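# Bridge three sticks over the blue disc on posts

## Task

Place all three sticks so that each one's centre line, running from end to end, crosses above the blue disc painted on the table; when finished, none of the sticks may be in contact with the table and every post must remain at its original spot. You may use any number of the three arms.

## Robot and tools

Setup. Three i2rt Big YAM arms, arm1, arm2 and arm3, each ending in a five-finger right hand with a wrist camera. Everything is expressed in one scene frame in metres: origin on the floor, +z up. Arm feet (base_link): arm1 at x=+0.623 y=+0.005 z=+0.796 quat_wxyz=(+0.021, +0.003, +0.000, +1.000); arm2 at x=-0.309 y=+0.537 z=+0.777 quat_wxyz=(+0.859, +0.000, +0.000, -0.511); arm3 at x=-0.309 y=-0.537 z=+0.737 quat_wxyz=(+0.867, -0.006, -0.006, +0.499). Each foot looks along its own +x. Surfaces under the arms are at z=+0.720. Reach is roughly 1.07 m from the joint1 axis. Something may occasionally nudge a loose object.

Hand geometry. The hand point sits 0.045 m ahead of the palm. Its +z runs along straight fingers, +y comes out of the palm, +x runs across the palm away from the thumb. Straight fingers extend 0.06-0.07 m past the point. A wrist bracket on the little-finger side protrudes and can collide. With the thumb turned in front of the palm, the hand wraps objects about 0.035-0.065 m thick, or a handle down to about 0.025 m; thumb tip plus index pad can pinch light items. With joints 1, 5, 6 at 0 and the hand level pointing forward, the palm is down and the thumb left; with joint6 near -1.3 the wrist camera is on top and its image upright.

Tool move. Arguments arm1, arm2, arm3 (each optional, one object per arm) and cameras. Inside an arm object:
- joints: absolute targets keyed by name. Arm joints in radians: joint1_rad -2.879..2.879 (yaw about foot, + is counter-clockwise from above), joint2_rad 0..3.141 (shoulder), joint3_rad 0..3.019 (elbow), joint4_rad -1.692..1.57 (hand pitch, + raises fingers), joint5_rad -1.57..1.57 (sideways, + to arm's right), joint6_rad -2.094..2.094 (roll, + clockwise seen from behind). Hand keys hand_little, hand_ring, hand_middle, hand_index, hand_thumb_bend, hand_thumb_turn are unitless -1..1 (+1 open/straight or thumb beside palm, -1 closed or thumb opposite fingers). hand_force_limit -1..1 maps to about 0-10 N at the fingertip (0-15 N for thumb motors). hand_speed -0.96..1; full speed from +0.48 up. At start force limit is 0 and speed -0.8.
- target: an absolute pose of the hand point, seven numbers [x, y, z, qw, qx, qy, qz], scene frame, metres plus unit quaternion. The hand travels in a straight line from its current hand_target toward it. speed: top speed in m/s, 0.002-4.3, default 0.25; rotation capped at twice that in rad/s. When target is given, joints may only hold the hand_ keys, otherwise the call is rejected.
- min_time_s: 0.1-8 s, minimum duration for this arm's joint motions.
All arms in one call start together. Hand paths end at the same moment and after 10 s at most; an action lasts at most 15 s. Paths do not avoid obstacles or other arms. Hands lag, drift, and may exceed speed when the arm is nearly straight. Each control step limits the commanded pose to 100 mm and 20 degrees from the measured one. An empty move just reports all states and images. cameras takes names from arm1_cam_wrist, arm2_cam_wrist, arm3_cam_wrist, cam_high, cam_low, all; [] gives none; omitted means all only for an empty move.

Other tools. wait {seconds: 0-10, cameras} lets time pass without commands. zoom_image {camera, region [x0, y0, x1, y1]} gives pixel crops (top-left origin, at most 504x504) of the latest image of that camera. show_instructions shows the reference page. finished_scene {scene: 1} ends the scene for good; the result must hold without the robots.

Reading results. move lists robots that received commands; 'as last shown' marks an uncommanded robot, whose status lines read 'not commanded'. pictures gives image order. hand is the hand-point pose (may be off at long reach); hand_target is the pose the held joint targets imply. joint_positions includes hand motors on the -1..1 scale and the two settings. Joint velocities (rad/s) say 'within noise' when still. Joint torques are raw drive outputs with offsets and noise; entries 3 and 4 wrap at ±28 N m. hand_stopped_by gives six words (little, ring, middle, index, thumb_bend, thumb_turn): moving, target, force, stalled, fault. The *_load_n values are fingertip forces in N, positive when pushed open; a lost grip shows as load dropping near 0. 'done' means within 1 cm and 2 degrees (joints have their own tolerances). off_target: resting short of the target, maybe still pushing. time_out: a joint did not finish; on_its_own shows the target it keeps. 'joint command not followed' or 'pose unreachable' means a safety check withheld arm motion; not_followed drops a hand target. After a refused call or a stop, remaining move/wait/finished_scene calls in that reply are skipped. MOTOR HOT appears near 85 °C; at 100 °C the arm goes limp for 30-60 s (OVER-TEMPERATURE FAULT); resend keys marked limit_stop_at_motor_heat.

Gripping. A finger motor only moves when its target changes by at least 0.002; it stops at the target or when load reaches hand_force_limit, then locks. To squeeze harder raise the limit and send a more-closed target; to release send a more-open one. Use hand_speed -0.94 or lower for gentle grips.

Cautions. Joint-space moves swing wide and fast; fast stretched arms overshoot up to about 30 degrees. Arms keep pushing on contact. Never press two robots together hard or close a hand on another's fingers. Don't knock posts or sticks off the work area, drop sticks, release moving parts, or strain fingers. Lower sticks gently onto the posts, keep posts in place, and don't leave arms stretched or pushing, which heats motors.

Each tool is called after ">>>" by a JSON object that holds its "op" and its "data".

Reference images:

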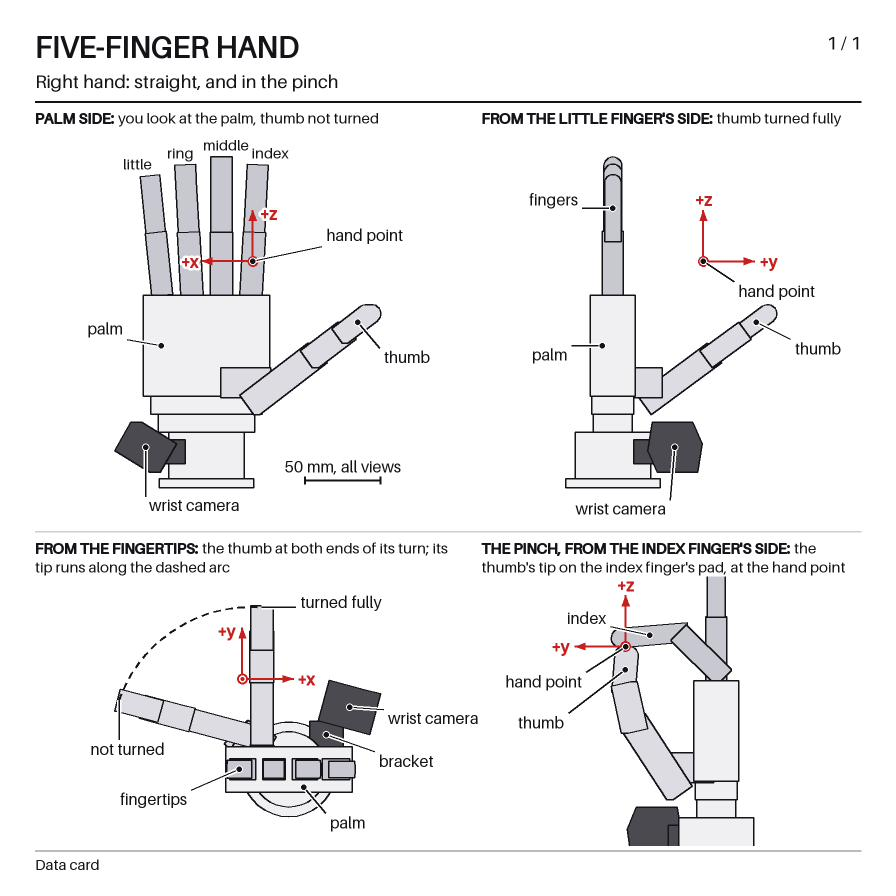

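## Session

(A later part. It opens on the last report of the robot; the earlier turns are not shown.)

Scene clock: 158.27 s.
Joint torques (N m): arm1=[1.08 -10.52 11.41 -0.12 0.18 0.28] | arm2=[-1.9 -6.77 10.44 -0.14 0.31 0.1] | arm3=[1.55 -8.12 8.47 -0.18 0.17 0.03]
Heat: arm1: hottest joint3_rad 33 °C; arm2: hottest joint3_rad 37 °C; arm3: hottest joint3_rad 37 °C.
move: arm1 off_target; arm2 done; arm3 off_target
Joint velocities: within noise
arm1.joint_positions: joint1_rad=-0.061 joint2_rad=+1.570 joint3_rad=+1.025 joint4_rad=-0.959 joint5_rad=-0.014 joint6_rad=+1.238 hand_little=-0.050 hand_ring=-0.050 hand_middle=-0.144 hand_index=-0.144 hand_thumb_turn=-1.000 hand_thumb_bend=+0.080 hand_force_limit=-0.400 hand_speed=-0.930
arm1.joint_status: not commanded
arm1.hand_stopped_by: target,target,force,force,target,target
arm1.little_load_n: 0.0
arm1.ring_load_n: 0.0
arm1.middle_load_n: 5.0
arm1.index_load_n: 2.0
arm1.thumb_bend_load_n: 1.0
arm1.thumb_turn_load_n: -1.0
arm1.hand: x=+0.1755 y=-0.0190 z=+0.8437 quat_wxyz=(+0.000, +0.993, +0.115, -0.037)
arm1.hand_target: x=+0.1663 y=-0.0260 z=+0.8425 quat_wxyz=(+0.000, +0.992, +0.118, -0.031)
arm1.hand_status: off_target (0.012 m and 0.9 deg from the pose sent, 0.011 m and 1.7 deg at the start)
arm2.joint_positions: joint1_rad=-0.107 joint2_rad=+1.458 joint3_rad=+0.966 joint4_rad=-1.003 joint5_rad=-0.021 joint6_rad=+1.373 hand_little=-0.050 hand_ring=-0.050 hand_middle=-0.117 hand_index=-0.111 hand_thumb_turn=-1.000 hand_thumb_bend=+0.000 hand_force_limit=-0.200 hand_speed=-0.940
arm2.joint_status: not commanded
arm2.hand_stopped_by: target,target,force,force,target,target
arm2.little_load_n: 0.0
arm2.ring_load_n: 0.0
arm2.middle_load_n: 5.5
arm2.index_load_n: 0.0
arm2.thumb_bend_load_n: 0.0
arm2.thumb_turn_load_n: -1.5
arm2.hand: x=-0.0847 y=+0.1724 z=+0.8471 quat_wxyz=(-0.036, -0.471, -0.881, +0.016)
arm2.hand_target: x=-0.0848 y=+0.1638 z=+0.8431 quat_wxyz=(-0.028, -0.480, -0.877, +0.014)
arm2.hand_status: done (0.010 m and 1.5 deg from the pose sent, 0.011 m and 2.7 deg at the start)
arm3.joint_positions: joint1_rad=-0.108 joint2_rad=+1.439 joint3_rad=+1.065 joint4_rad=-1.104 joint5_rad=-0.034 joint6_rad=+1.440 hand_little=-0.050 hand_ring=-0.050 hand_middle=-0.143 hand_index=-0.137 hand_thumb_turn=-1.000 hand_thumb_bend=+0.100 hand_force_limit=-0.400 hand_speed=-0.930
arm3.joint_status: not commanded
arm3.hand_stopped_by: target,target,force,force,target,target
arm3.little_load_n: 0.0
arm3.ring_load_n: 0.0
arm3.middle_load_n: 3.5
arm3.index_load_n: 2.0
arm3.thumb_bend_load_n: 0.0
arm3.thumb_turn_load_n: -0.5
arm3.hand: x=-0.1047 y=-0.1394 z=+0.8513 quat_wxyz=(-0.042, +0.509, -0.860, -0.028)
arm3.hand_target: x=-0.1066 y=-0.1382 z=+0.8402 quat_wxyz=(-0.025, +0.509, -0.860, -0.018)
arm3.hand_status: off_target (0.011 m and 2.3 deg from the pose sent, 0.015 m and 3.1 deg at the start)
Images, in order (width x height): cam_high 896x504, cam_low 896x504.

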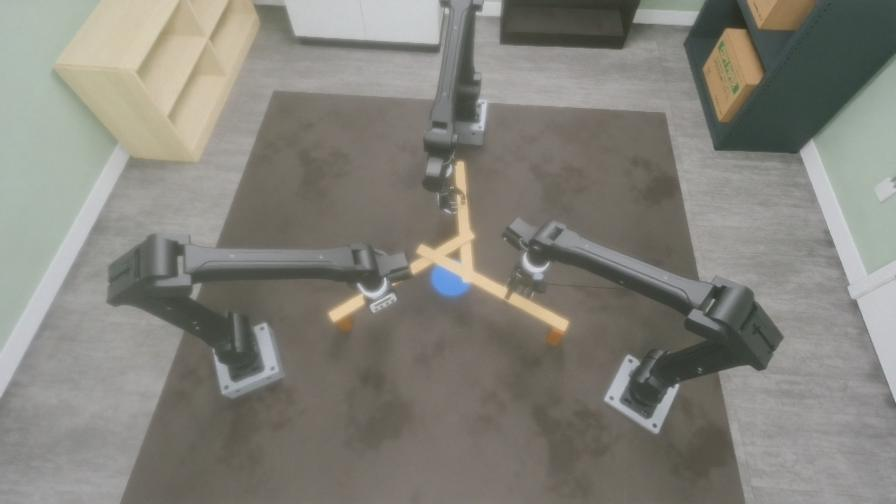

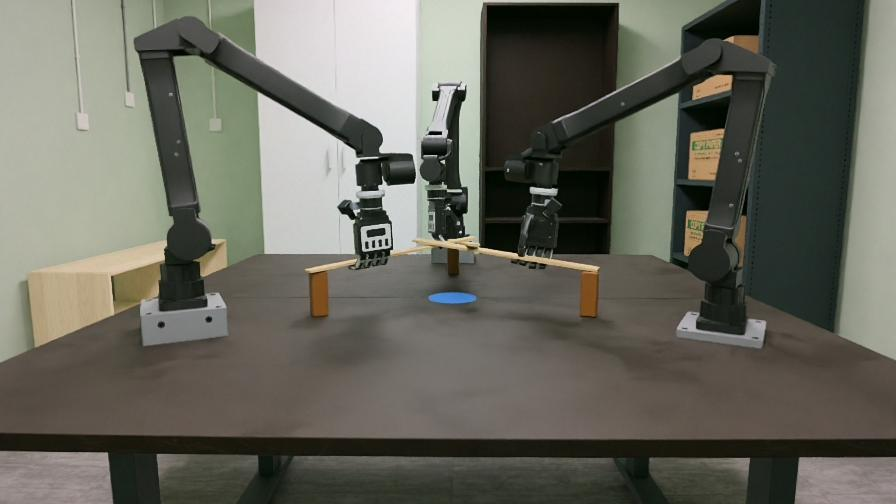

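>>> {"op": "move", "data": {"arm1": {"target":[0.1665,-0.0260,0.8445,-0.0003,0.9925,0.1183,-0.0360],"speed":0.03}, "arm2": {"target":[-0.0848,0.1638,0.8450,0.0350,0.4750,0.8790,-0.0160],"speed":0.03}, "arm3": {"target":[-0.1066,-0.1382,0.8450,-0.0380,0.5085,-0.8598,-0.0260],"speed":0.03}}}

>>> {"op": "move", "data": {"arm2": {"joints":{"hand_index":0.1,"hand_middle":0.1,"hand_ring":0.1,"hand_little":0.1,"hand_speed":-0.9}}, "cameras": ["arm2_cam_wrist","cam_high","cam_low"]}}

>>> {"op": "zoom_image", "data": {"camera": "cam_low", "region": [290, 220, 500, 290]}}

Scene clock: 161.33 s.
Joint torques (N m): arm1=[1.03 -11.4 10.8 0.23 0.08 0.27] | arm2=[-2.2 -7.47 9.83 0.31 0 -0.03] | arm3=[1.32 -9.93 7.2 0.79 0.05 0.02]
Heat: arm1: hottest joint3_rad 34 °C; arm2: hottest joint3_rad 37 °C; arm3: hottest joint3_rad 36 °C.
move: arm1 off_target; arm2 done; arm3 done
Joint velocities: within noise
arm1.joint_positions: joint1_rad=-0.061 joint2_rad=+1.570 joint3_rad=+1.025 joint4_rad=-0.959 joint5_rad=-0.014 joint6_rad=+1.238 hand_little=-0.050 hand_ring=-0.050 hand_middle=-0.144 hand_index=-0.144 hand_thumb_turn=-1.000 hand_thumb_bend=+0.080 hand_force_limit=-0.400 hand_speed=-0.930
arm1.joint_status: not commanded
arm1.hand_stopped_by: target,target,force,force,target,target
arm1.little_load_n: 0.0
arm1.ring_load_n: 0.0
arm1.middle_load_n: 5.5
arm1.index_load_n: 1.5
arm1.thumb_bend_load_n: 1.0
arm1.thumb_turn_load_n: -1.0
arm1.hand: x=+0.1755 y=-0.0190 z=+0.8437 quat_wxyz=(+0.000, +0.993, +0.115, -0.037)
arm1.hand_target: x=+0.1668 y=-0.0260 z=+0.8445 quat_wxyz=(+0.000, +0.992, +0.118, -0.036)
arm1.hand_status: off_target (0.011 m and 0.4 deg from the pose sent, 0.011 m and 0.4 deg at the start)
arm2.joint_positions: joint1_rad=-0.108 joint2_rad=+1.458 joint3_rad=+0.966 joint4_rad=-1.003 joint5_rad=-0.021 joint6_rad=+1.373 hand_little=-0.050 hand_ring=-0.050 hand_middle=-0.117 hand_index=-0.111 hand_thumb_turn=-1.000 hand_thumb_bend=+0.000 hand_force_limit=-0.200 hand_speed=-0.940
arm2.joint_status: not commanded
arm2.hand_stopped_by: target,target,force,force,target,target
arm2.little_load_n: 0.0
arm2.ring_load_n: 0.0
arm2.middle_load_n: 5.5
arm2.index_load_n: 0.0
arm2.thumb_bend_load_n: 0.0
arm2.thumb_turn_load_n: -1.5
arm2.hand: x=-0.0850 y=+0.1722 z=+0.8471 quat_wxyz=(-0.036, -0.472, -0.881, +0.016)
arm2.hand_target: x=-0.0849 y=+0.1639 z=+0.8451 quat_wxyz=(-0.035, -0.475, -0.879, +0.016)
arm2.hand_status: done (0.009 m and 0.5 deg from the pose sent, 0.009 m and 0.5 deg at the start)
arm3.joint_positions: joint1_rad=-0.108 joint2_rad=+1.439 joint3_rad=+1.065 joint4_rad=-1.104 joint5_rad=-0.036 joint6_rad=+1.440 hand_little=-0.050 hand_ring=-0.050 hand_middle=-0.143 hand_index=-0.137 hand_thumb_turn=-1.000 hand_thumb_bend=+0.100 hand_force_limit=-0.400 hand_speed=-0.930
arm3.joint_status: not commanded
arm3.hand_stopped_by: target,target,force,force,target,target
arm3.little_load_n: 0.0
arm3.ring_load_n: 0.0
arm3.middle_load_n: 3.5
arm3.index_load_n: 2.0
arm3.thumb_bend_load_n: 0.0
arm3.thumb_turn_load_n: -0.5
arm3.hand: x=-0.1051 y=-0.1391 z=+0.8514 quat_wxyz=(-0.041, +0.509, -0.859, -0.029)
arm3.hand_target: x=-0.1067 y=-0.1383 z=+0.8451 quat_wxyz=(-0.038, +0.509, -0.860, -0.026)
arm3.hand_status: done (0.007 m and 0.5 deg from the pose sent, 0.007 m and 0.5 deg at the start)
pictures: none

Scene clock: 162.60 s.
Joint torques (N m): arm1=[1.08 -11.4 10.8 0.21 0.08 0.27] | arm2=[-2.14 -7.41 9.81 0.31 0.04 -0.03] | arm3=[1.26 -9.99 7.19 0.8 0.05 0.02]
Heat: arm1: hottest joint3_rad 34 °C; arm2: hottest joint3_rad 36 °C; arm3: hottest joint3_rad 36 °C.
move: arm2 done
Joint velocities: within noise
arm1, arm3: as last shown
arm1.joint_positions: joint1_rad=-0.061 joint2_rad=+1.570 joint3_rad=+1.025 joint4_rad=-0.959 joint5_rad=-0.014 joint6_rad=+1.239 hand_little=-0.050 hand_ring=-0.050 hand_middle=-0.144 hand_index=-0.144 hand_thumb_turn=-1.000 hand_thumb_bend=+0.080 hand_force_limit=-0.400 hand_speed=-0.930
arm1.middle_load_n: 5.0
arm1.index_load_n: 2.0
arm1.thumb_bend_load_n: 1.5
arm2.joint_positions: joint1_rad=-0.108 joint2_rad=+1.458 joint3_rad=+0.966 joint4_rad=-1.003 joint5_rad=-0.022 joint6_rad=+1.373 hand_little=+0.100 hand_ring=+0.100 hand_middle=+0.100 hand_index=+0.100 hand_thumb_turn=-1.000 hand_thumb_bend=+0.000 hand_force_limit=-0.200 hand_speed=-0.900
arm2.joint_status: all done
arm2.hand_stopped_by: target,target,target,target,target,target
arm2.little_load_n: 0.0
arm2.ring_load_n: 0.0
arm2.middle_load_n: 0.0
arm2.index_load_n: 0.5
arm2.thumb_bend_load_n: 1.0
arm2.thumb_turn_load_n: -0.5
arm2.hand: x=-0.0848 y=+0.1723 z=+0.8471 quat_wxyz=(-0.037, -0.472, -0.881, +0.016)
arm2.hand_target: x=-0.0849 y=+0.1640 z=+0.8451 quat_wxyz=(-0.035, -0.475, -0.879, +0.016)
arm2.hand_status: not commanded
arm3.joint_positions: joint1_rad=-0.108 joint2_rad=+1.439 joint3_rad=+1.065 joint4_rad=-1.104 joint5_rad=-0.037 joint6_rad=+1.440 hand_little=-0.050 hand_ring=-0.050 hand_middle=-0.143 hand_index=-0.137 hand_thumb_turn=-1.000 hand_thumb_bend=+0.100 hand_force_limit=-0.400 hand_speed=-0.930
arm3.index_load_n: 1.5
arm3.thumb_bend_load_n: -0.5
arm3.hand: x=-0.1051 y=-0.1391 z=+0.8515 quat_wxyz=(-0.041, +0.509, -0.859, -0.029)
Images, in order (width x height): arm2_cam_wrist 896x504, cam_high 896x504, cam_low 896x504.

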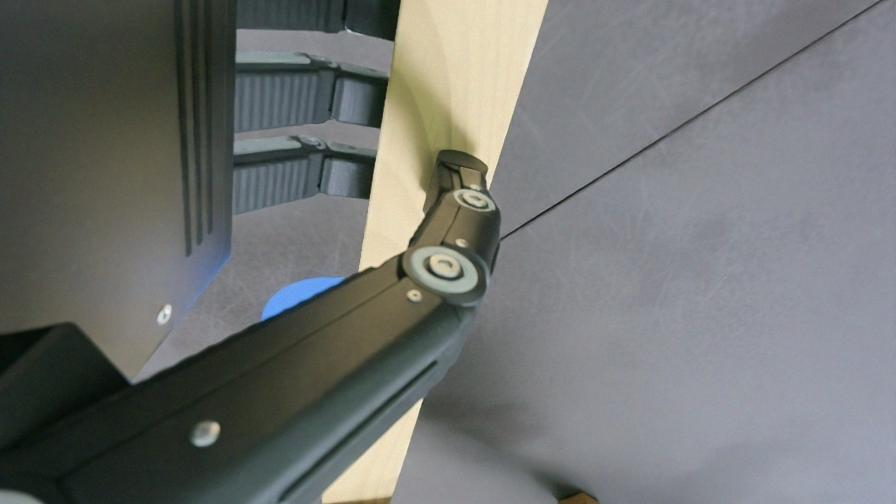

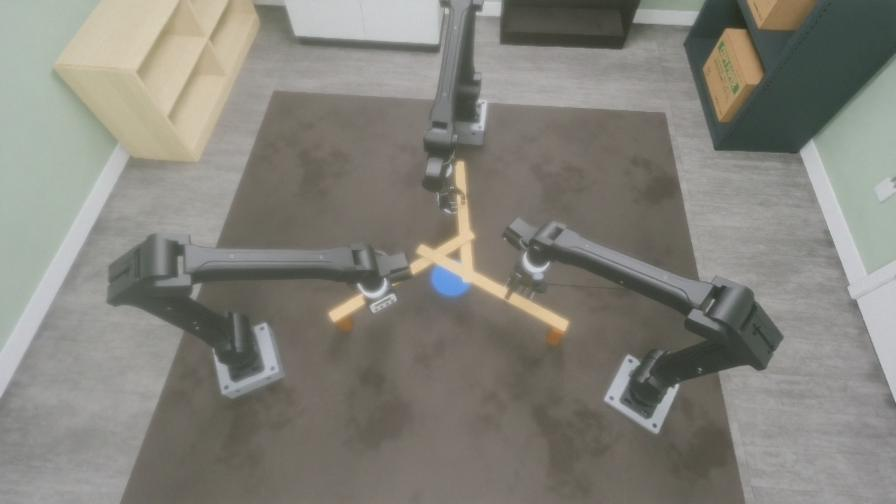

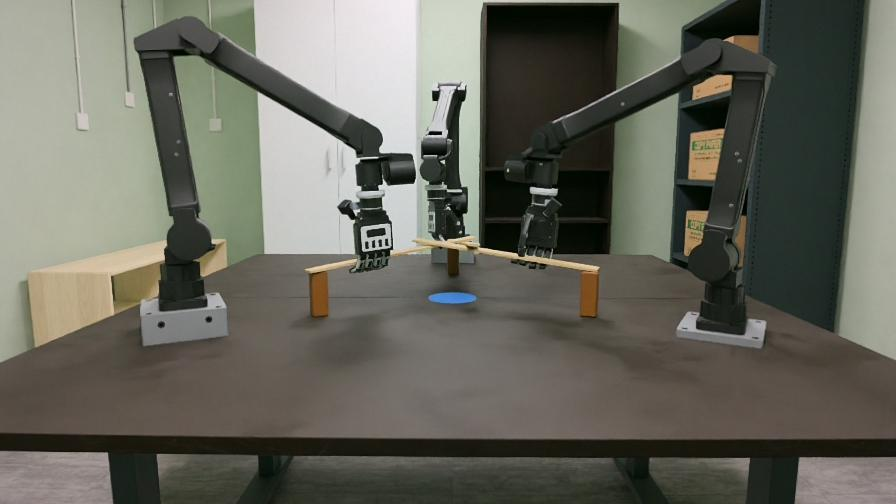

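Scaled by 2.400 from the camera's image (finer frame: 1280x720).

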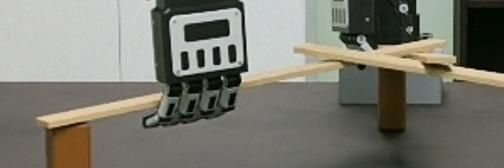

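>>> {"op": "move", "data": {"arm3": {"joints": {"hand_speed": -0.9, "hand_index": 0.1, "hand_middle": 0.1, "hand_ring": 0.1, "hand_little": 0.1}}, "cameras": ["cam_high", "cam_low"]}}

Scene clock: 165.37 s.
Joint torques (N m): arm1=[1.08 -11.46 10.8 0.21 0.09 0.27] | arm2=[-2.2 -7.41 9.8 0.31 0.04 -0.03] | arm3=[1.38 -9.88 7.17 0.77 0.06 0.01]
Heat: arm1: hottest joint3_rad 34 °C; arm2: hottest joint3_rad 36 °C; arm3: hottest joint3_rad 36 °C.
move: arm3 done
Joint velocities: within noise
arm1, arm2: as last shown
arm1.index_load_n: 1.5
arm1.thumb_bend_load_n: 1.0
arm1.hand: x=+0.1754 y=-0.0190 z=+0.8437 quat_wxyz=(+0.000, +0.993, +0.115, -0.037)
arm2.index_load_n: 0.0
arm3.joint_positions: joint1_rad=-0.108 joint2_rad=+1.439 joint3_rad=+1.065 joint4_rad=-1.104 joint5_rad=-0.037 joint6_rad=+1.440 hand_little=+0.100 hand_ring=+0.100 hand_middle=+0.100 hand_index=+0.100 hand_thumb_turn=-1.000 hand_thumb_bend=+0.100 hand_force_limit=-0.400 hand_speed=-0.900
arm3.joint_status: all done
arm3.hand_stopped_by: target,target,target,target,target,target
arm3.little_load_n: 0.0
arm3.ring_load_n: 0.0
arm3.middle_load_n: 0.0
arm3.index_load_n: 0.0
arm3.thumb_bend_load_n: 0.5
arm3.thumb_turn_load_n: 0.0
arm3.hand: x=-0.1050 y=-0.1392 z=+0.8516 quat_wxyz=(-0.041, +0.509, -0.860, -0.029)
arm3.hand_target: x=-0.1066 y=-0.1383 z=+0.8451 quat_wxyz=(-0.038, +0.508, -0.860, -0.026)
arm3.hand_status: not commanded
Images, in order (width x height): cam_high 896x504, cam_low 896x504.

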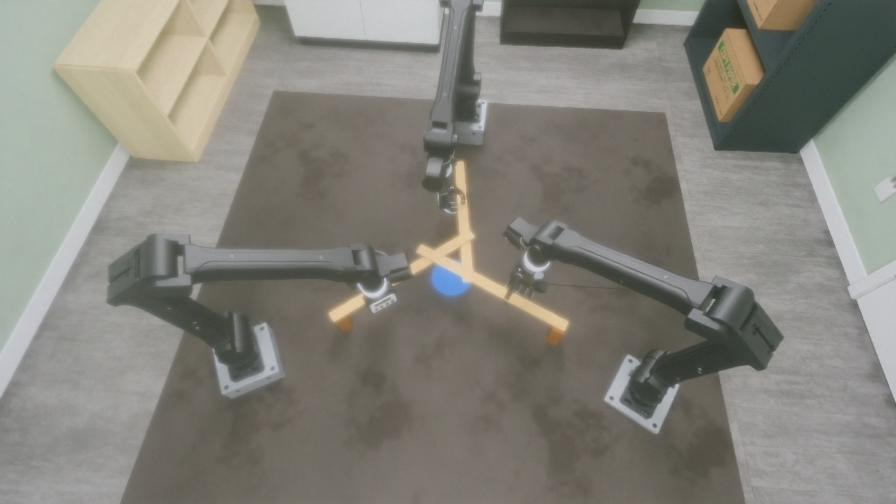

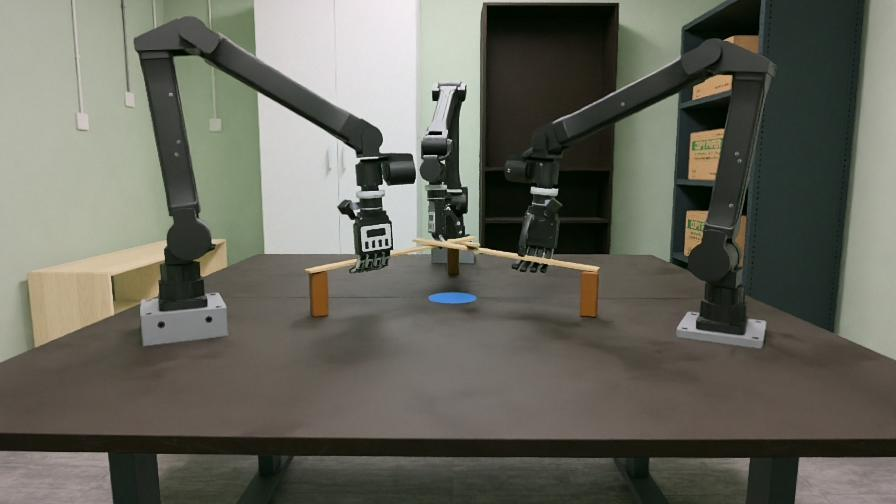

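>>> {"op": "zoom_image", "data": {"camera": "cam_low", "region": [290, 200, 620, 330]}}

>>> {"op": "zoom_image", "data": {"camera": "cam_high", "region": [310, 150, 590, 360]}}

Scaled by 1.527 from the camera's image (finer frame: 1280x720).

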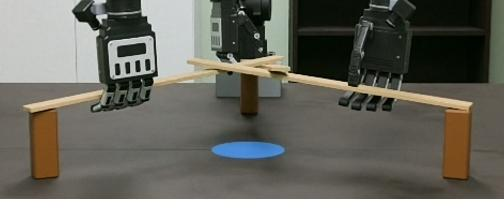

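Scaled by 1.800 from the camera's image (finer frame: 1280x720).

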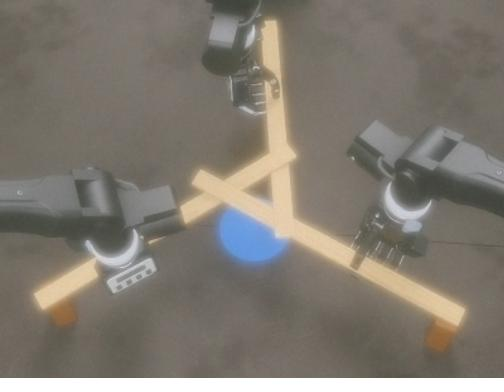

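>>> {"op": "move", "data": {"arm1": {"joints": {"hand_speed": -0.9, "hand_index": 0.1, "hand_middle": 0.1, "hand_ring": 0.1, "hand_little": 0.1}}, "cameras": ["cam_high", "cam_low"]}}

>>> {"op": "zoom_image", "data": {"camera": "cam_low", "region": [290, 200, 620, 330]}}

>>> {"op": "zoom_image", "data": {"camera": "cam_high", "region": [310, 150, 590, 360]}}

Scene clock: 167.27 s.
Joint torques (N m): arm1=[1.08 -11.4 10.8 0.21 0.09 0.26] | arm2=[-2.2 -7.47 9.81 0.31 0.04 -0.02] | arm3=[1.32 -9.88 7.19 0.77 0.06 0.01]
Heat: arm1: hottest joint3_rad 34 °C; arm2: hottest joint3_rad 36 °C; arm3: hottest joint3_rad 36 °C.
move: arm1 done
Joint velocities: within noise
arm1.joint_positions: joint1_rad=-0.061 joint2_rad=+1.570 joint3_rad=+1.025 joint4_rad=-0.959 joint5_rad=-0.014 joint6_rad=+1.239 hand_little=+0.100 hand_ring=+0.100 hand_middle=+0.100 hand_index=+0.100 hand_thumb_turn=-1.000 hand_thumb_bend=+0.080 hand_force_limit=-0.400 hand_speed=-0.900
arm1.joint_status: all done
arm1.hand_stopped_by: target,target,target,target,target,target
arm1.little_load_n: 0.0
arm1.ring_load_n: 0.0
arm1.middle_load_n: 0.0
arm1.index_load_n: 0.0
arm1.thumb_bend_load_n: 0.5
arm1.thumb_turn_load_n: 0.0
arm1.hand: x=+0.1754 y=-0.0190 z=+0.8437 quat_wxyz=(+0.000, +0.993, +0.115, -0.037)
arm1.hand_target: x=+0.1668 y=-0.0260 z=+0.8445 quat_wxyz=(+0.000, +0.992, +0.118, -0.036)
arm1.hand_status: not commanded
arm2, arm3: as last shown
arm2.thumb_bend_load_n: 0.5
arm3.thumb_bend_load_n: 1.0
Images, in order (width x height): cam_high 896x504, cam_low 896x504.

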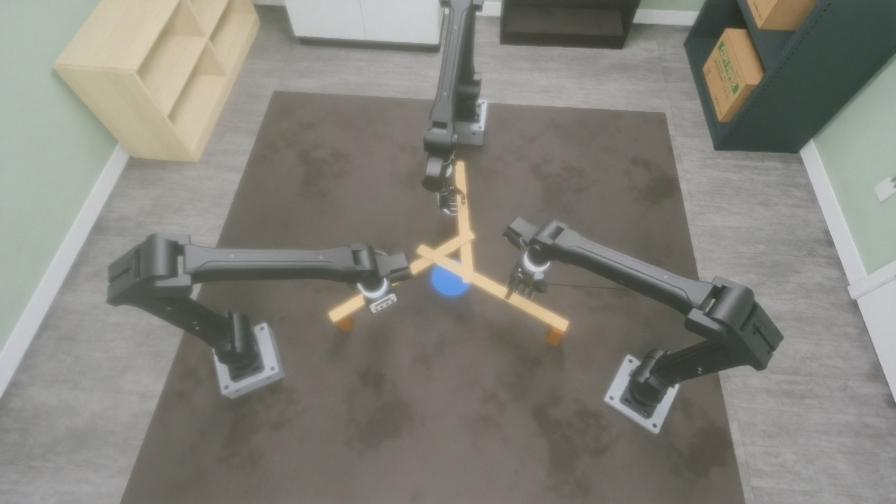

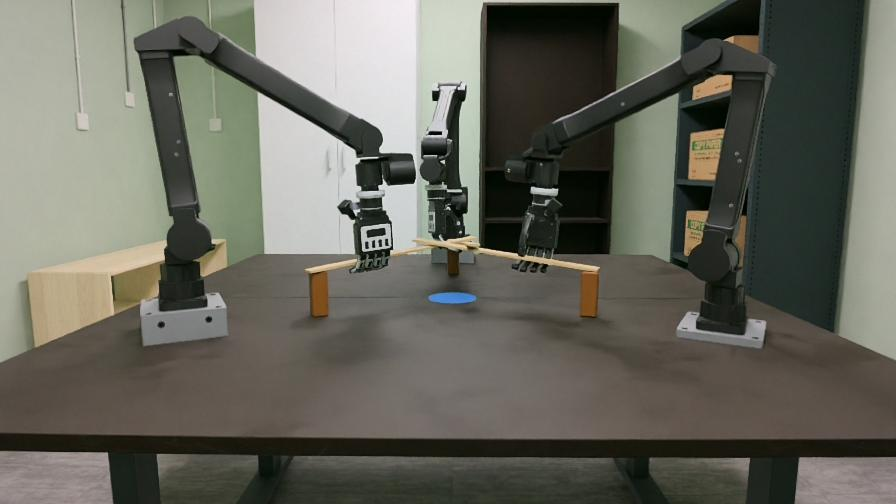

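Scaled by 1.527 from the camera's image (finer frame: 1280x720).

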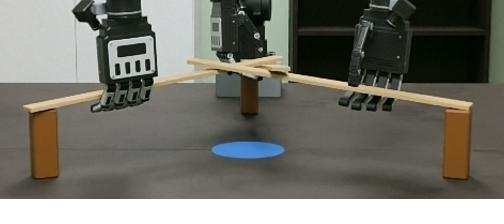

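Scaled by 1.800 from the camera's image (finer frame: 1280x720).

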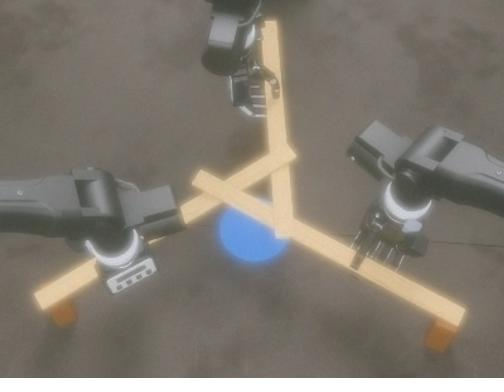

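>>> {"op": "move", "data": {"arm1": {"joints": {"hand_speed": -0.7, "hand_index": 1, "hand_middle": 1, "hand_ring": 1, "hand_little": 1}}, "arm2": {"joints": {"hand_speed": -0.7, "hand_index": 1, "hand_middle": 1, "hand_ring": 1, "hand_little": 1}}, "arm3": {"joints": {"hand_speed": -0.7, "hand_index": 1, "hand_middle": 1, "hand_ring": 1, "hand_little": 1}}, "cameras": ["all"]}}

>>> {"op": "zoom_image", "data": {"camera": "cam_low", "region": [290, 200, 620, 330]}}

>>> {"op": "zoom_image", "data": {"camera": "cam_high", "region": [310, 150, 590, 360]}}

Scene clock: 169.47 s.
Joint torques (N m): arm1=[1.03 -11.4 10.8 0.23 0.1 0.26] | arm2=[-2.2 -7.41 9.8 0.31 0.06 -0.03] | arm3=[1.32 -9.93 7.19 0.79 0.08 0.02]
Heat: arm1: hottest joint3_rad 34 °C; arm2: hottest joint3_rad 36 °C; arm3: hottest joint3_rad 35 °C.
move: arm1 done; arm2 done; arm3 done
Joint velocities: within noise
arm1.joint_positions: joint1_rad=-0.061 joint2_rad=+1.570 joint3_rad=+1.025 joint4_rad=-0.959 joint5_rad=-0.014 joint6_rad=+1.239 hand_little=+1.000 hand_ring=+1.000 hand_middle=+1.000 hand_index=+1.000 hand_thumb_turn=-1.000 hand_thumb_bend=+0.080 hand_force_limit=-0.400 hand_speed=-0.700
arm1.joint_status: all done
arm1.hand_stopped_by: target,target,target,target,target,target
arm1.little_load_n: 0.0
arm1.ring_load_n: 0.0
arm1.middle_load_n: 0.0
arm1.index_load_n: 0.0
arm1.thumb_bend_load_n: 0.5
arm1.thumb_turn_load_n: 0.0
arm1.hand: x=+0.1754 y=-0.0190 z=+0.8437 quat_wxyz=(+0.000, +0.993, +0.115, -0.037)
arm1.hand_target: x=+0.1668 y=-0.0260 z=+0.8445 quat_wxyz=(+0.000, +0.992, +0.118, -0.036)
arm1.hand_status: not commanded
arm2.joint_positions: joint1_rad=-0.108 joint2_rad=+1.458 joint3_rad=+0.966 joint4_rad=-1.003 joint5_rad=-0.022 joint6_rad=+1.373 hand_little=+1.000 hand_ring=+1.000 hand_middle=+1.000 hand_index=+1.000 hand_thumb_turn=-1.000 hand_thumb_bend=+0.000 hand_force_limit=-0.200 hand_speed=-0.700
arm2.joint_status: all done
arm2.hand_stopped_by: target,target,target,target,target,target
arm2.little_load_n: 0.0
arm2.ring_load_n: 0.0
arm2.middle_load_n: 0.0
arm2.index_load_n: 0.0
arm2.thumb_bend_load_n: 1.0
arm2.thumb_turn_load_n: -0.5
arm2.hand: x=-0.0848 y=+0.1723 z=+0.8471 quat_wxyz=(-0.037, -0.472, -0.881, +0.016)
arm2.hand_target: x=-0.0849 y=+0.1640 z=+0.8451 quat_wxyz=(-0.035, -0.475, -0.879, +0.016)
arm2.hand_status: not commanded
arm3.joint_positions: joint1_rad=-0.108 joint2_rad=+1.439 joint3_rad=+1.065 joint4_rad=-1.104 joint5_rad=-0.037 joint6_rad=+1.440 hand_little=+1.000 hand_ring=+1.000 hand_middle=+1.000 hand_index=+1.000 hand_thumb_turn=-1.000 hand_thumb_bend=+0.100 hand_force_limit=-0.400 hand_speed=-0.700
arm3.joint_status: all done
arm3.hand_stopped_by: target,target,target,target,target,target
arm3.little_load_n: 0.0
arm3.ring_load_n: 0.5
arm3.middle_load_n: 0.0
arm3.index_load_n: 0.0
arm3.thumb_bend_load_n: 1.0
arm3.thumb_turn_load_n: 0.0
arm3.hand: x=-0.1050 y=-0.1392 z=+0.8516 quat_wxyz=(-0.041, +0.509, -0.860, -0.029)
arm3.hand_target: x=-0.1066 y=-0.1383 z=+0.8451 quat_wxyz=(-0.038, +0.508, -0.860, -0.026)
arm3.hand_status: not commanded
pictures: arm1_cam_wrist, arm2_cam_wrist, arm3_cam_wrist, cam_high, cam_low
Images, in order (width x height): arm1_cam_wrist 896x504, arm2_cam_wrist 896x504, arm3_cam_wrist 896x504, cam_high 896x504, cam_low 896x504.

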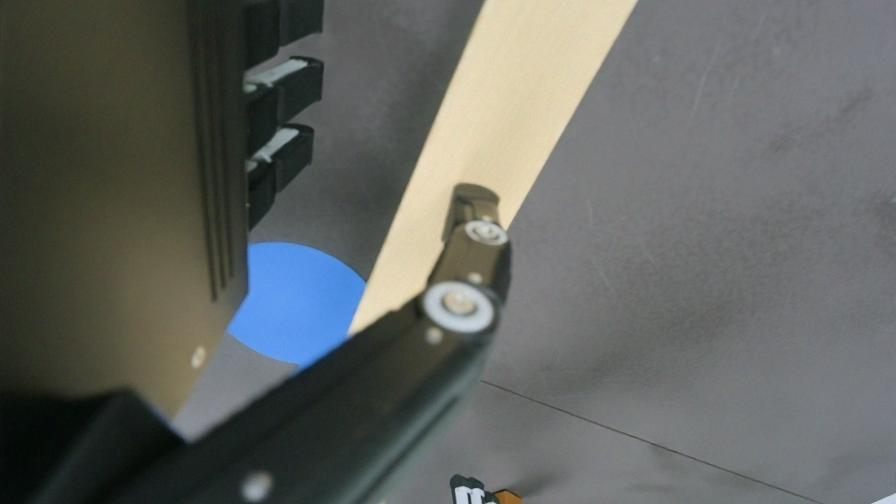

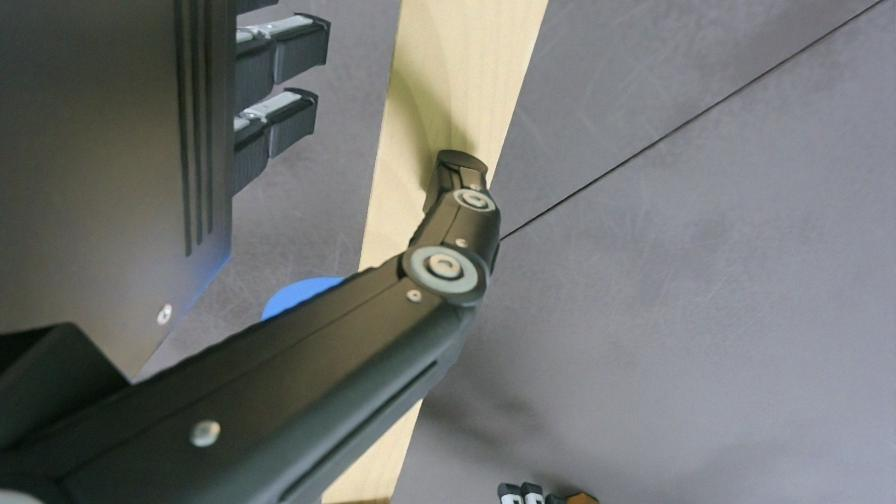

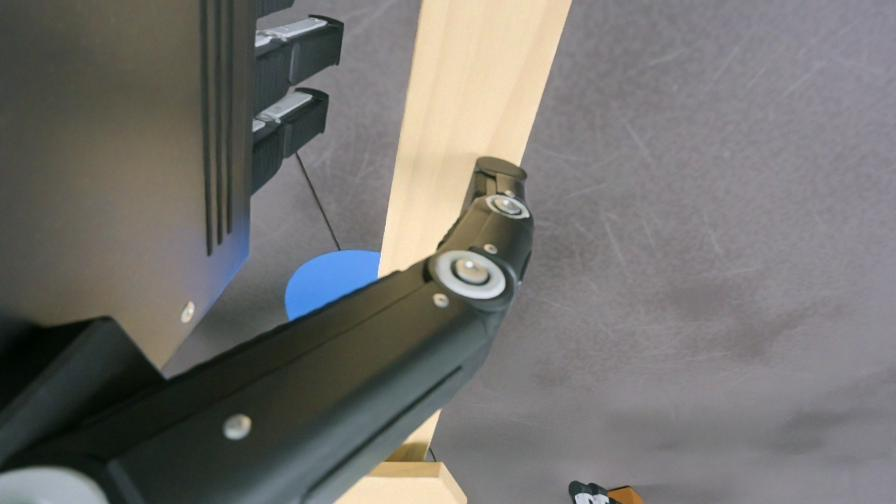

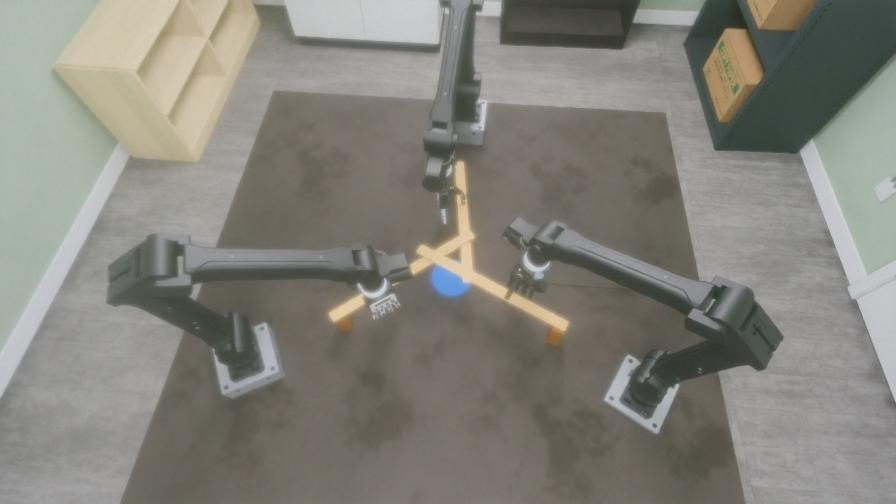

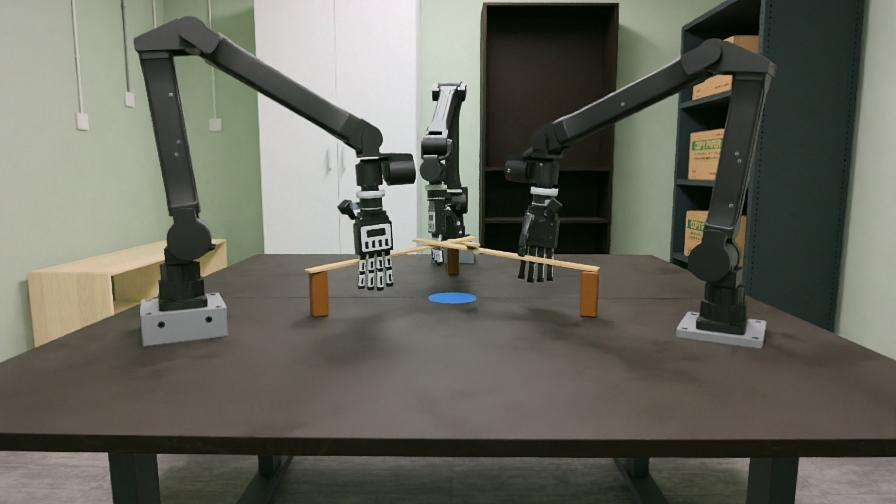

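Scaled by 1.527 from the camera's image (finer frame: 1280x720).

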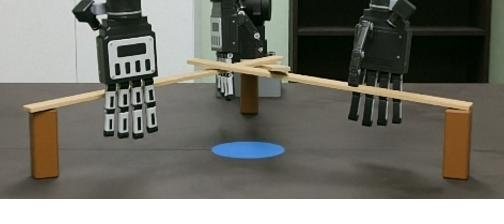

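Scaled by 1.800 from the camera's image (finer frame: 1280x720).

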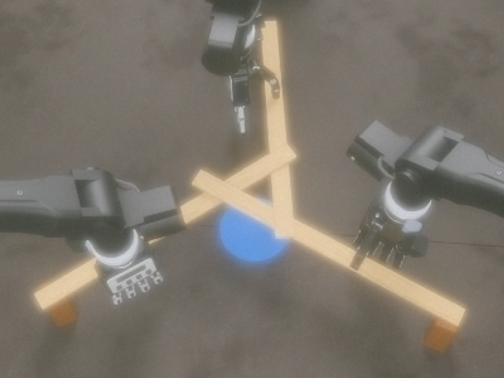

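>>> {"op": "move", "data": {"arm2": {"target": [-0.0849, 0.1700, 0.885, -0.035, -0.475, -0.879, 0.016], "speed": 0.06}, "cameras": ["arm2_cam_wrist", "cam_high", "cam_low"]}}

>>> {"op": "zoom_image", "data": {"camera": "cam_low", "region": [290, 200, 620, 330]}}

>>> {"op": "zoom_image", "data": {"camera": "cam_high", "region": [310, 150, 590, 360]}}

Scene clock: 171.73 s.
Joint torques (N m): arm1=[1.08 -11.4 10.81 0.23 0.1 0.26] | arm2=[-1.73 -8.94 11.49 -0.16 0.06 0.02] | arm3=[1.26 -9.93 7.17 0.8 0.07 0.02]
Heat: arm1: hottest joint3_rad 35 °C; arm2: hottest joint3_rad 36 °C; arm3: hottest joint3_rad 35 °C.
move: arm2 off_target
Joint velocities: within noise
arm1, arm3: as last shown
arm1.little_load_n: -0.5
arm1.thumb_bend_load_n: 0.0
arm1.hand: x=+0.1754 y=-0.0189 z=+0.8437 quat_wxyz=(+0.000, +0.993, +0.114, -0.037)
arm2.joint_positions: joint1_rad=-0.108 joint2_rad=+1.420 joint3_rad=+0.999 joint4_rad=-1.104 joint5_rad=-0.021 joint6_rad=+1.373 hand_little=+1.000 hand_ring=+1.000 hand_middle=+1.000 hand_index=+1.000 hand_thumb_turn=-1.000 hand_thumb_bend=+0.000 hand_force_limit=-0.200 hand_speed=-0.700
arm2.joint_status: not commanded
arm2.hand_stopped_by: target,target,target,target,target,target
arm2.little_load_n: 0.0
arm2.ring_load_n: 0.0
arm2.middle_load_n: 0.0
arm2.index_load_n: 0.0
arm2.thumb_bend_load_n: -0.5
arm2.thumb_turn_load_n: 0.0
arm2.hand: x=-0.0891 y=+0.1824 z=+0.8708 quat_wxyz=(-0.024, -0.472, -0.881, +0.006)
arm2.hand_target: x=-0.0851 y=+0.1704 z=+0.8851 quat_wxyz=(-0.035, -0.475, -0.879, +0.016)
arm2.hand_status: off_target (0.019 m and 1.7 deg from the pose sent, 0.038 m and 0.5 deg at the start)
arm3.little_load_n: 0.5
arm3.ring_load_n: 0.0
arm3.thumb_turn_load_n: -0.5
Images, in order (width x height): arm2_cam_wrist 896x504, cam_high 896x504, cam_low 896x504.

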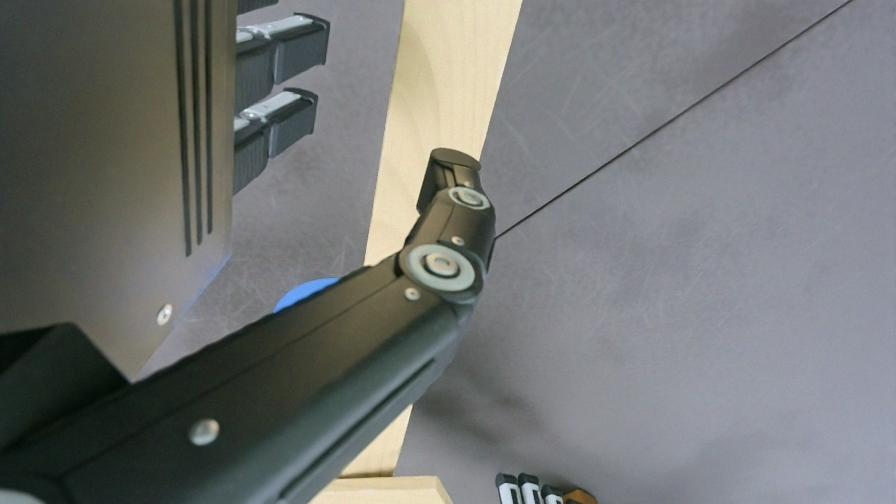

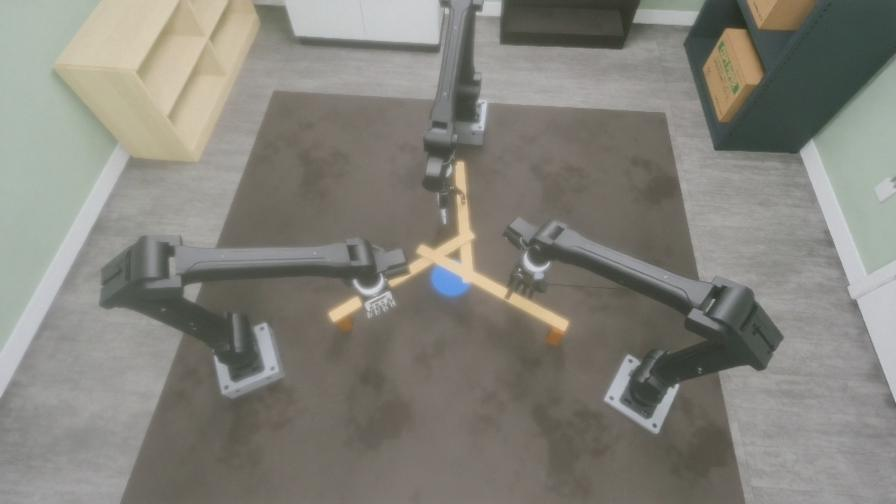

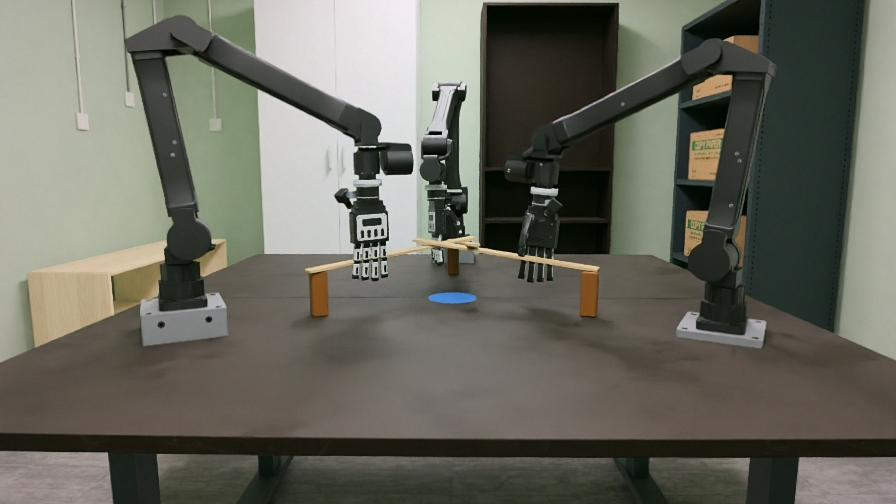

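Scaled by 1.527 from the camera's image (finer frame: 1280x720).

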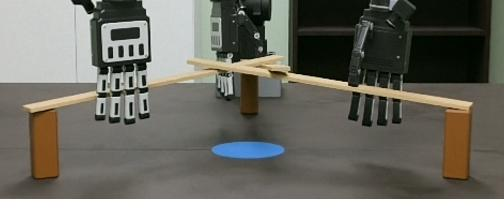

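Scaled by 1.800 from the camera's image (finer frame: 1280x720).

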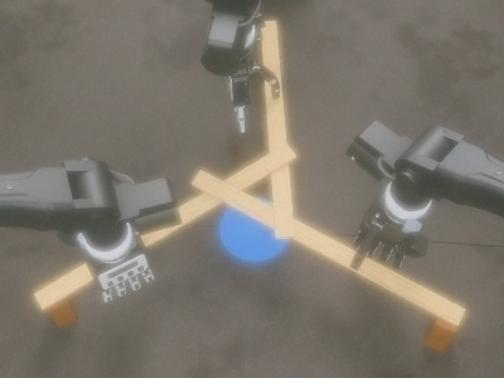

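>>> {"op": "move", "data": {"arm2": {"target": [-0.0855, 0.1800, 1.02, -0.035, -0.475, -0.879, 0.016], "speed": 0.1}, "arm3": {"target": [-0.1066, -0.1400, 0.885, -0.038, 0.508, -0.860, -0.026], "speed": 0.06}, "cameras": ["arm3_cam_wrist", "cam_high", "cam_low"]}}

>>> {"op": "zoom_image", "data": {"camera": "cam_low", "region": [290, 200, 620, 330]}}

>>> {"op": "zoom_image", "data": {"camera": "cam_high", "region": [310, 150, 590, 360]}}

Scene clock: 174.07 s.
Joint torques (N m): arm1=[1.03 -11.4 10.81 0.23 0.1 0.26] | arm2=[-1.08 -8.35 12.53 -0.16 0.07 0.07] | arm3=[0.97 -11.87 11.75 -0.16 -0.02 -0.03]
Heat: arm1: hottest joint3_rad 35 °C; arm2: hottest joint3_rad 36 °C; arm3: hottest joint3_rad 35 °C.
move: arm2 off_target; arm3 off_target
Joint velocities: within noise
arm1: as last shown
arm1.joint_positions: joint1_rad=-0.060 joint2_rad=+1.570 joint3_rad=+1.025 joint4_rad=-0.959 joint5_rad=-0.014 joint6_rad=+1.239 hand_little=+1.000 hand_ring=+1.000 hand_middle=+1.000 hand_index=+1.000 hand_thumb_turn=-1.000 hand_thumb_bend=+0.080 hand_force_limit=-0.400 hand_speed=-0.700
arm1.little_load_n: 0.0
arm1.hand: x=+0.1754 y=-0.0193 z=+0.8437 quat_wxyz=(+0.000, +0.993, +0.115, -0.037)
arm1.hand_target: x=+0.1668 y=-0.0261 z=+0.8445 quat_wxyz=(+0.000, +0.992, +0.118, -0.036)
arm2.joint_positions: joint1_rad=-0.107 joint2_rad=+1.324 joint3_rad=+1.264 joint4_rad=-1.468 joint5_rad=-0.021 joint6_rad=+1.377 hand_little=+1.000 hand_ring=+1.000 hand_middle=+1.000 hand_index=+1.000 hand_thumb_turn=-1.000 hand_thumb_bend=+0.000 hand_force_limit=-0.200 hand_speed=-0.700
arm2.joint_status: not commanded
arm2.hand_stopped_by: target,target,target,target,target,target
arm2.little_load_n: 0.0
arm2.ring_load_n: 0.0
arm2.middle_load_n: 0.0
arm2.index_load_n: -0.5
arm2.thumb_bend_load_n: 0.0
arm2.thumb_turn_load_n: 0.0
arm2.hand: x=-0.0908 y=+0.1869 z=+1.0033 quat_wxyz=(-0.023, -0.473, -0.881, +0.005)
arm2.hand_target: x=-0.0857 y=+0.1803 z=+1.0200 quat_wxyz=(-0.035, -0.475, -0.879, +0.016)
arm2.hand_status: off_target (0.019 m and 1.8 deg from the pose sent, 0.149 m and 1.7 deg at the start)
arm3.joint_positions: joint1_rad=-0.108 joint2_rad=+1.424 joint3_rad=+1.074 joint4_rad=-1.194 joint5_rad=-0.034 joint6_rad=+1.442 hand_little=+1.000 hand_ring=+1.000 hand_middle=+1.000 hand_index=+1.000 hand_thumb_turn=-1.000 hand_thumb_bend=+0.100 hand_force_limit=-0.400 hand_speed=-0.700
arm3.joint_status: not commanded
arm3.hand_stopped_by: target,target,target,target,target,target
arm3.little_load_n: 0.0
arm3.ring_load_n: 0.0
arm3.middle_load_n: 0.0
arm3.index_load_n: 0.0
arm3.thumb_bend_load_n: 0.0
arm3.thumb_turn_load_n: 0.0
arm3.hand: x=-0.1166 y=-0.1550 z=+0.8577 quat_wxyz=(-0.011, +0.508, -0.861, -0.015)
arm3.hand_target: x=-0.1074 y=-0.1410 z=+0.8849 quat_wxyz=(-0.038, +0.508, -0.860, -0.026)
arm3.hand_status: off_target (0.033 m and 3.3 deg from the pose sent, 0.033 m and 0.6 deg at the start)
Images, in order (width x height): arm3_cam_wrist 896x504, cam_high 896x504, cam_low 896x504.

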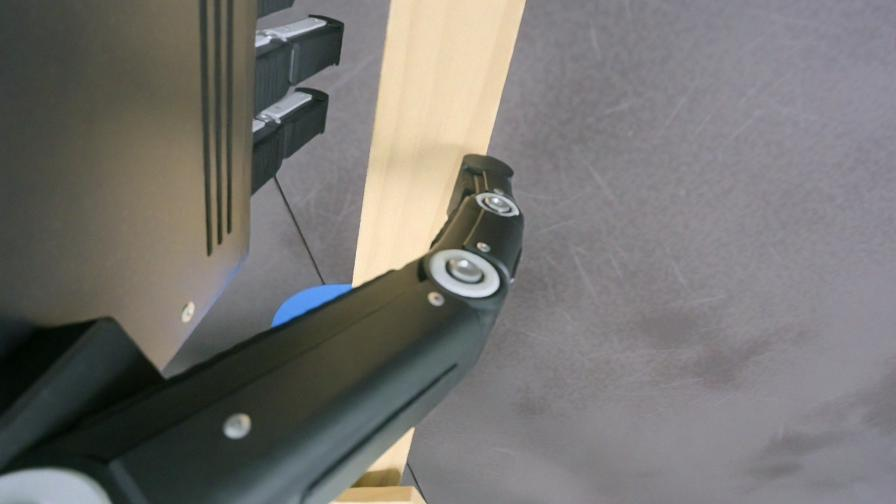

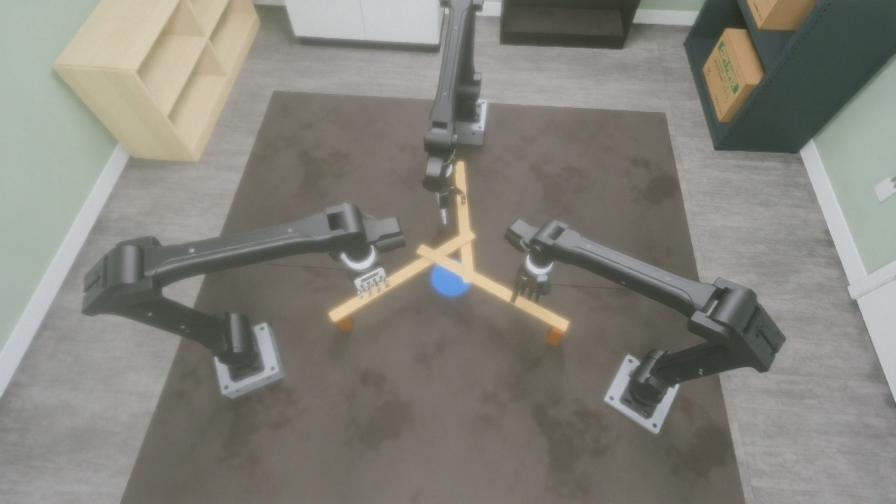

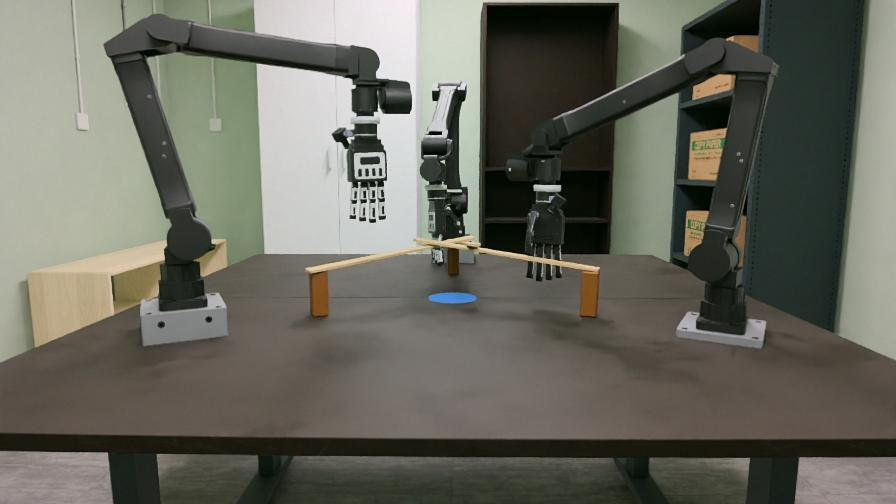

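Scaled by 1.527 from the camera's image (finer frame: 1280x720).

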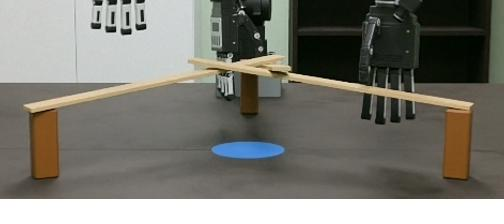

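Scaled by 1.800 from the camera's image (finer frame: 1280x720).

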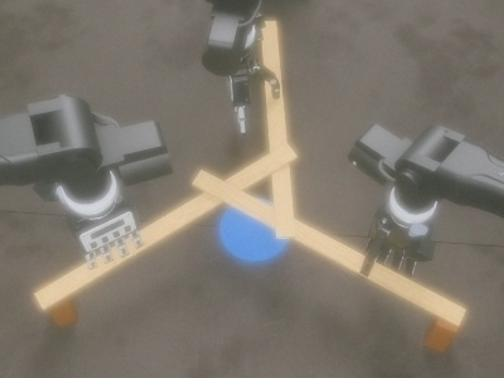

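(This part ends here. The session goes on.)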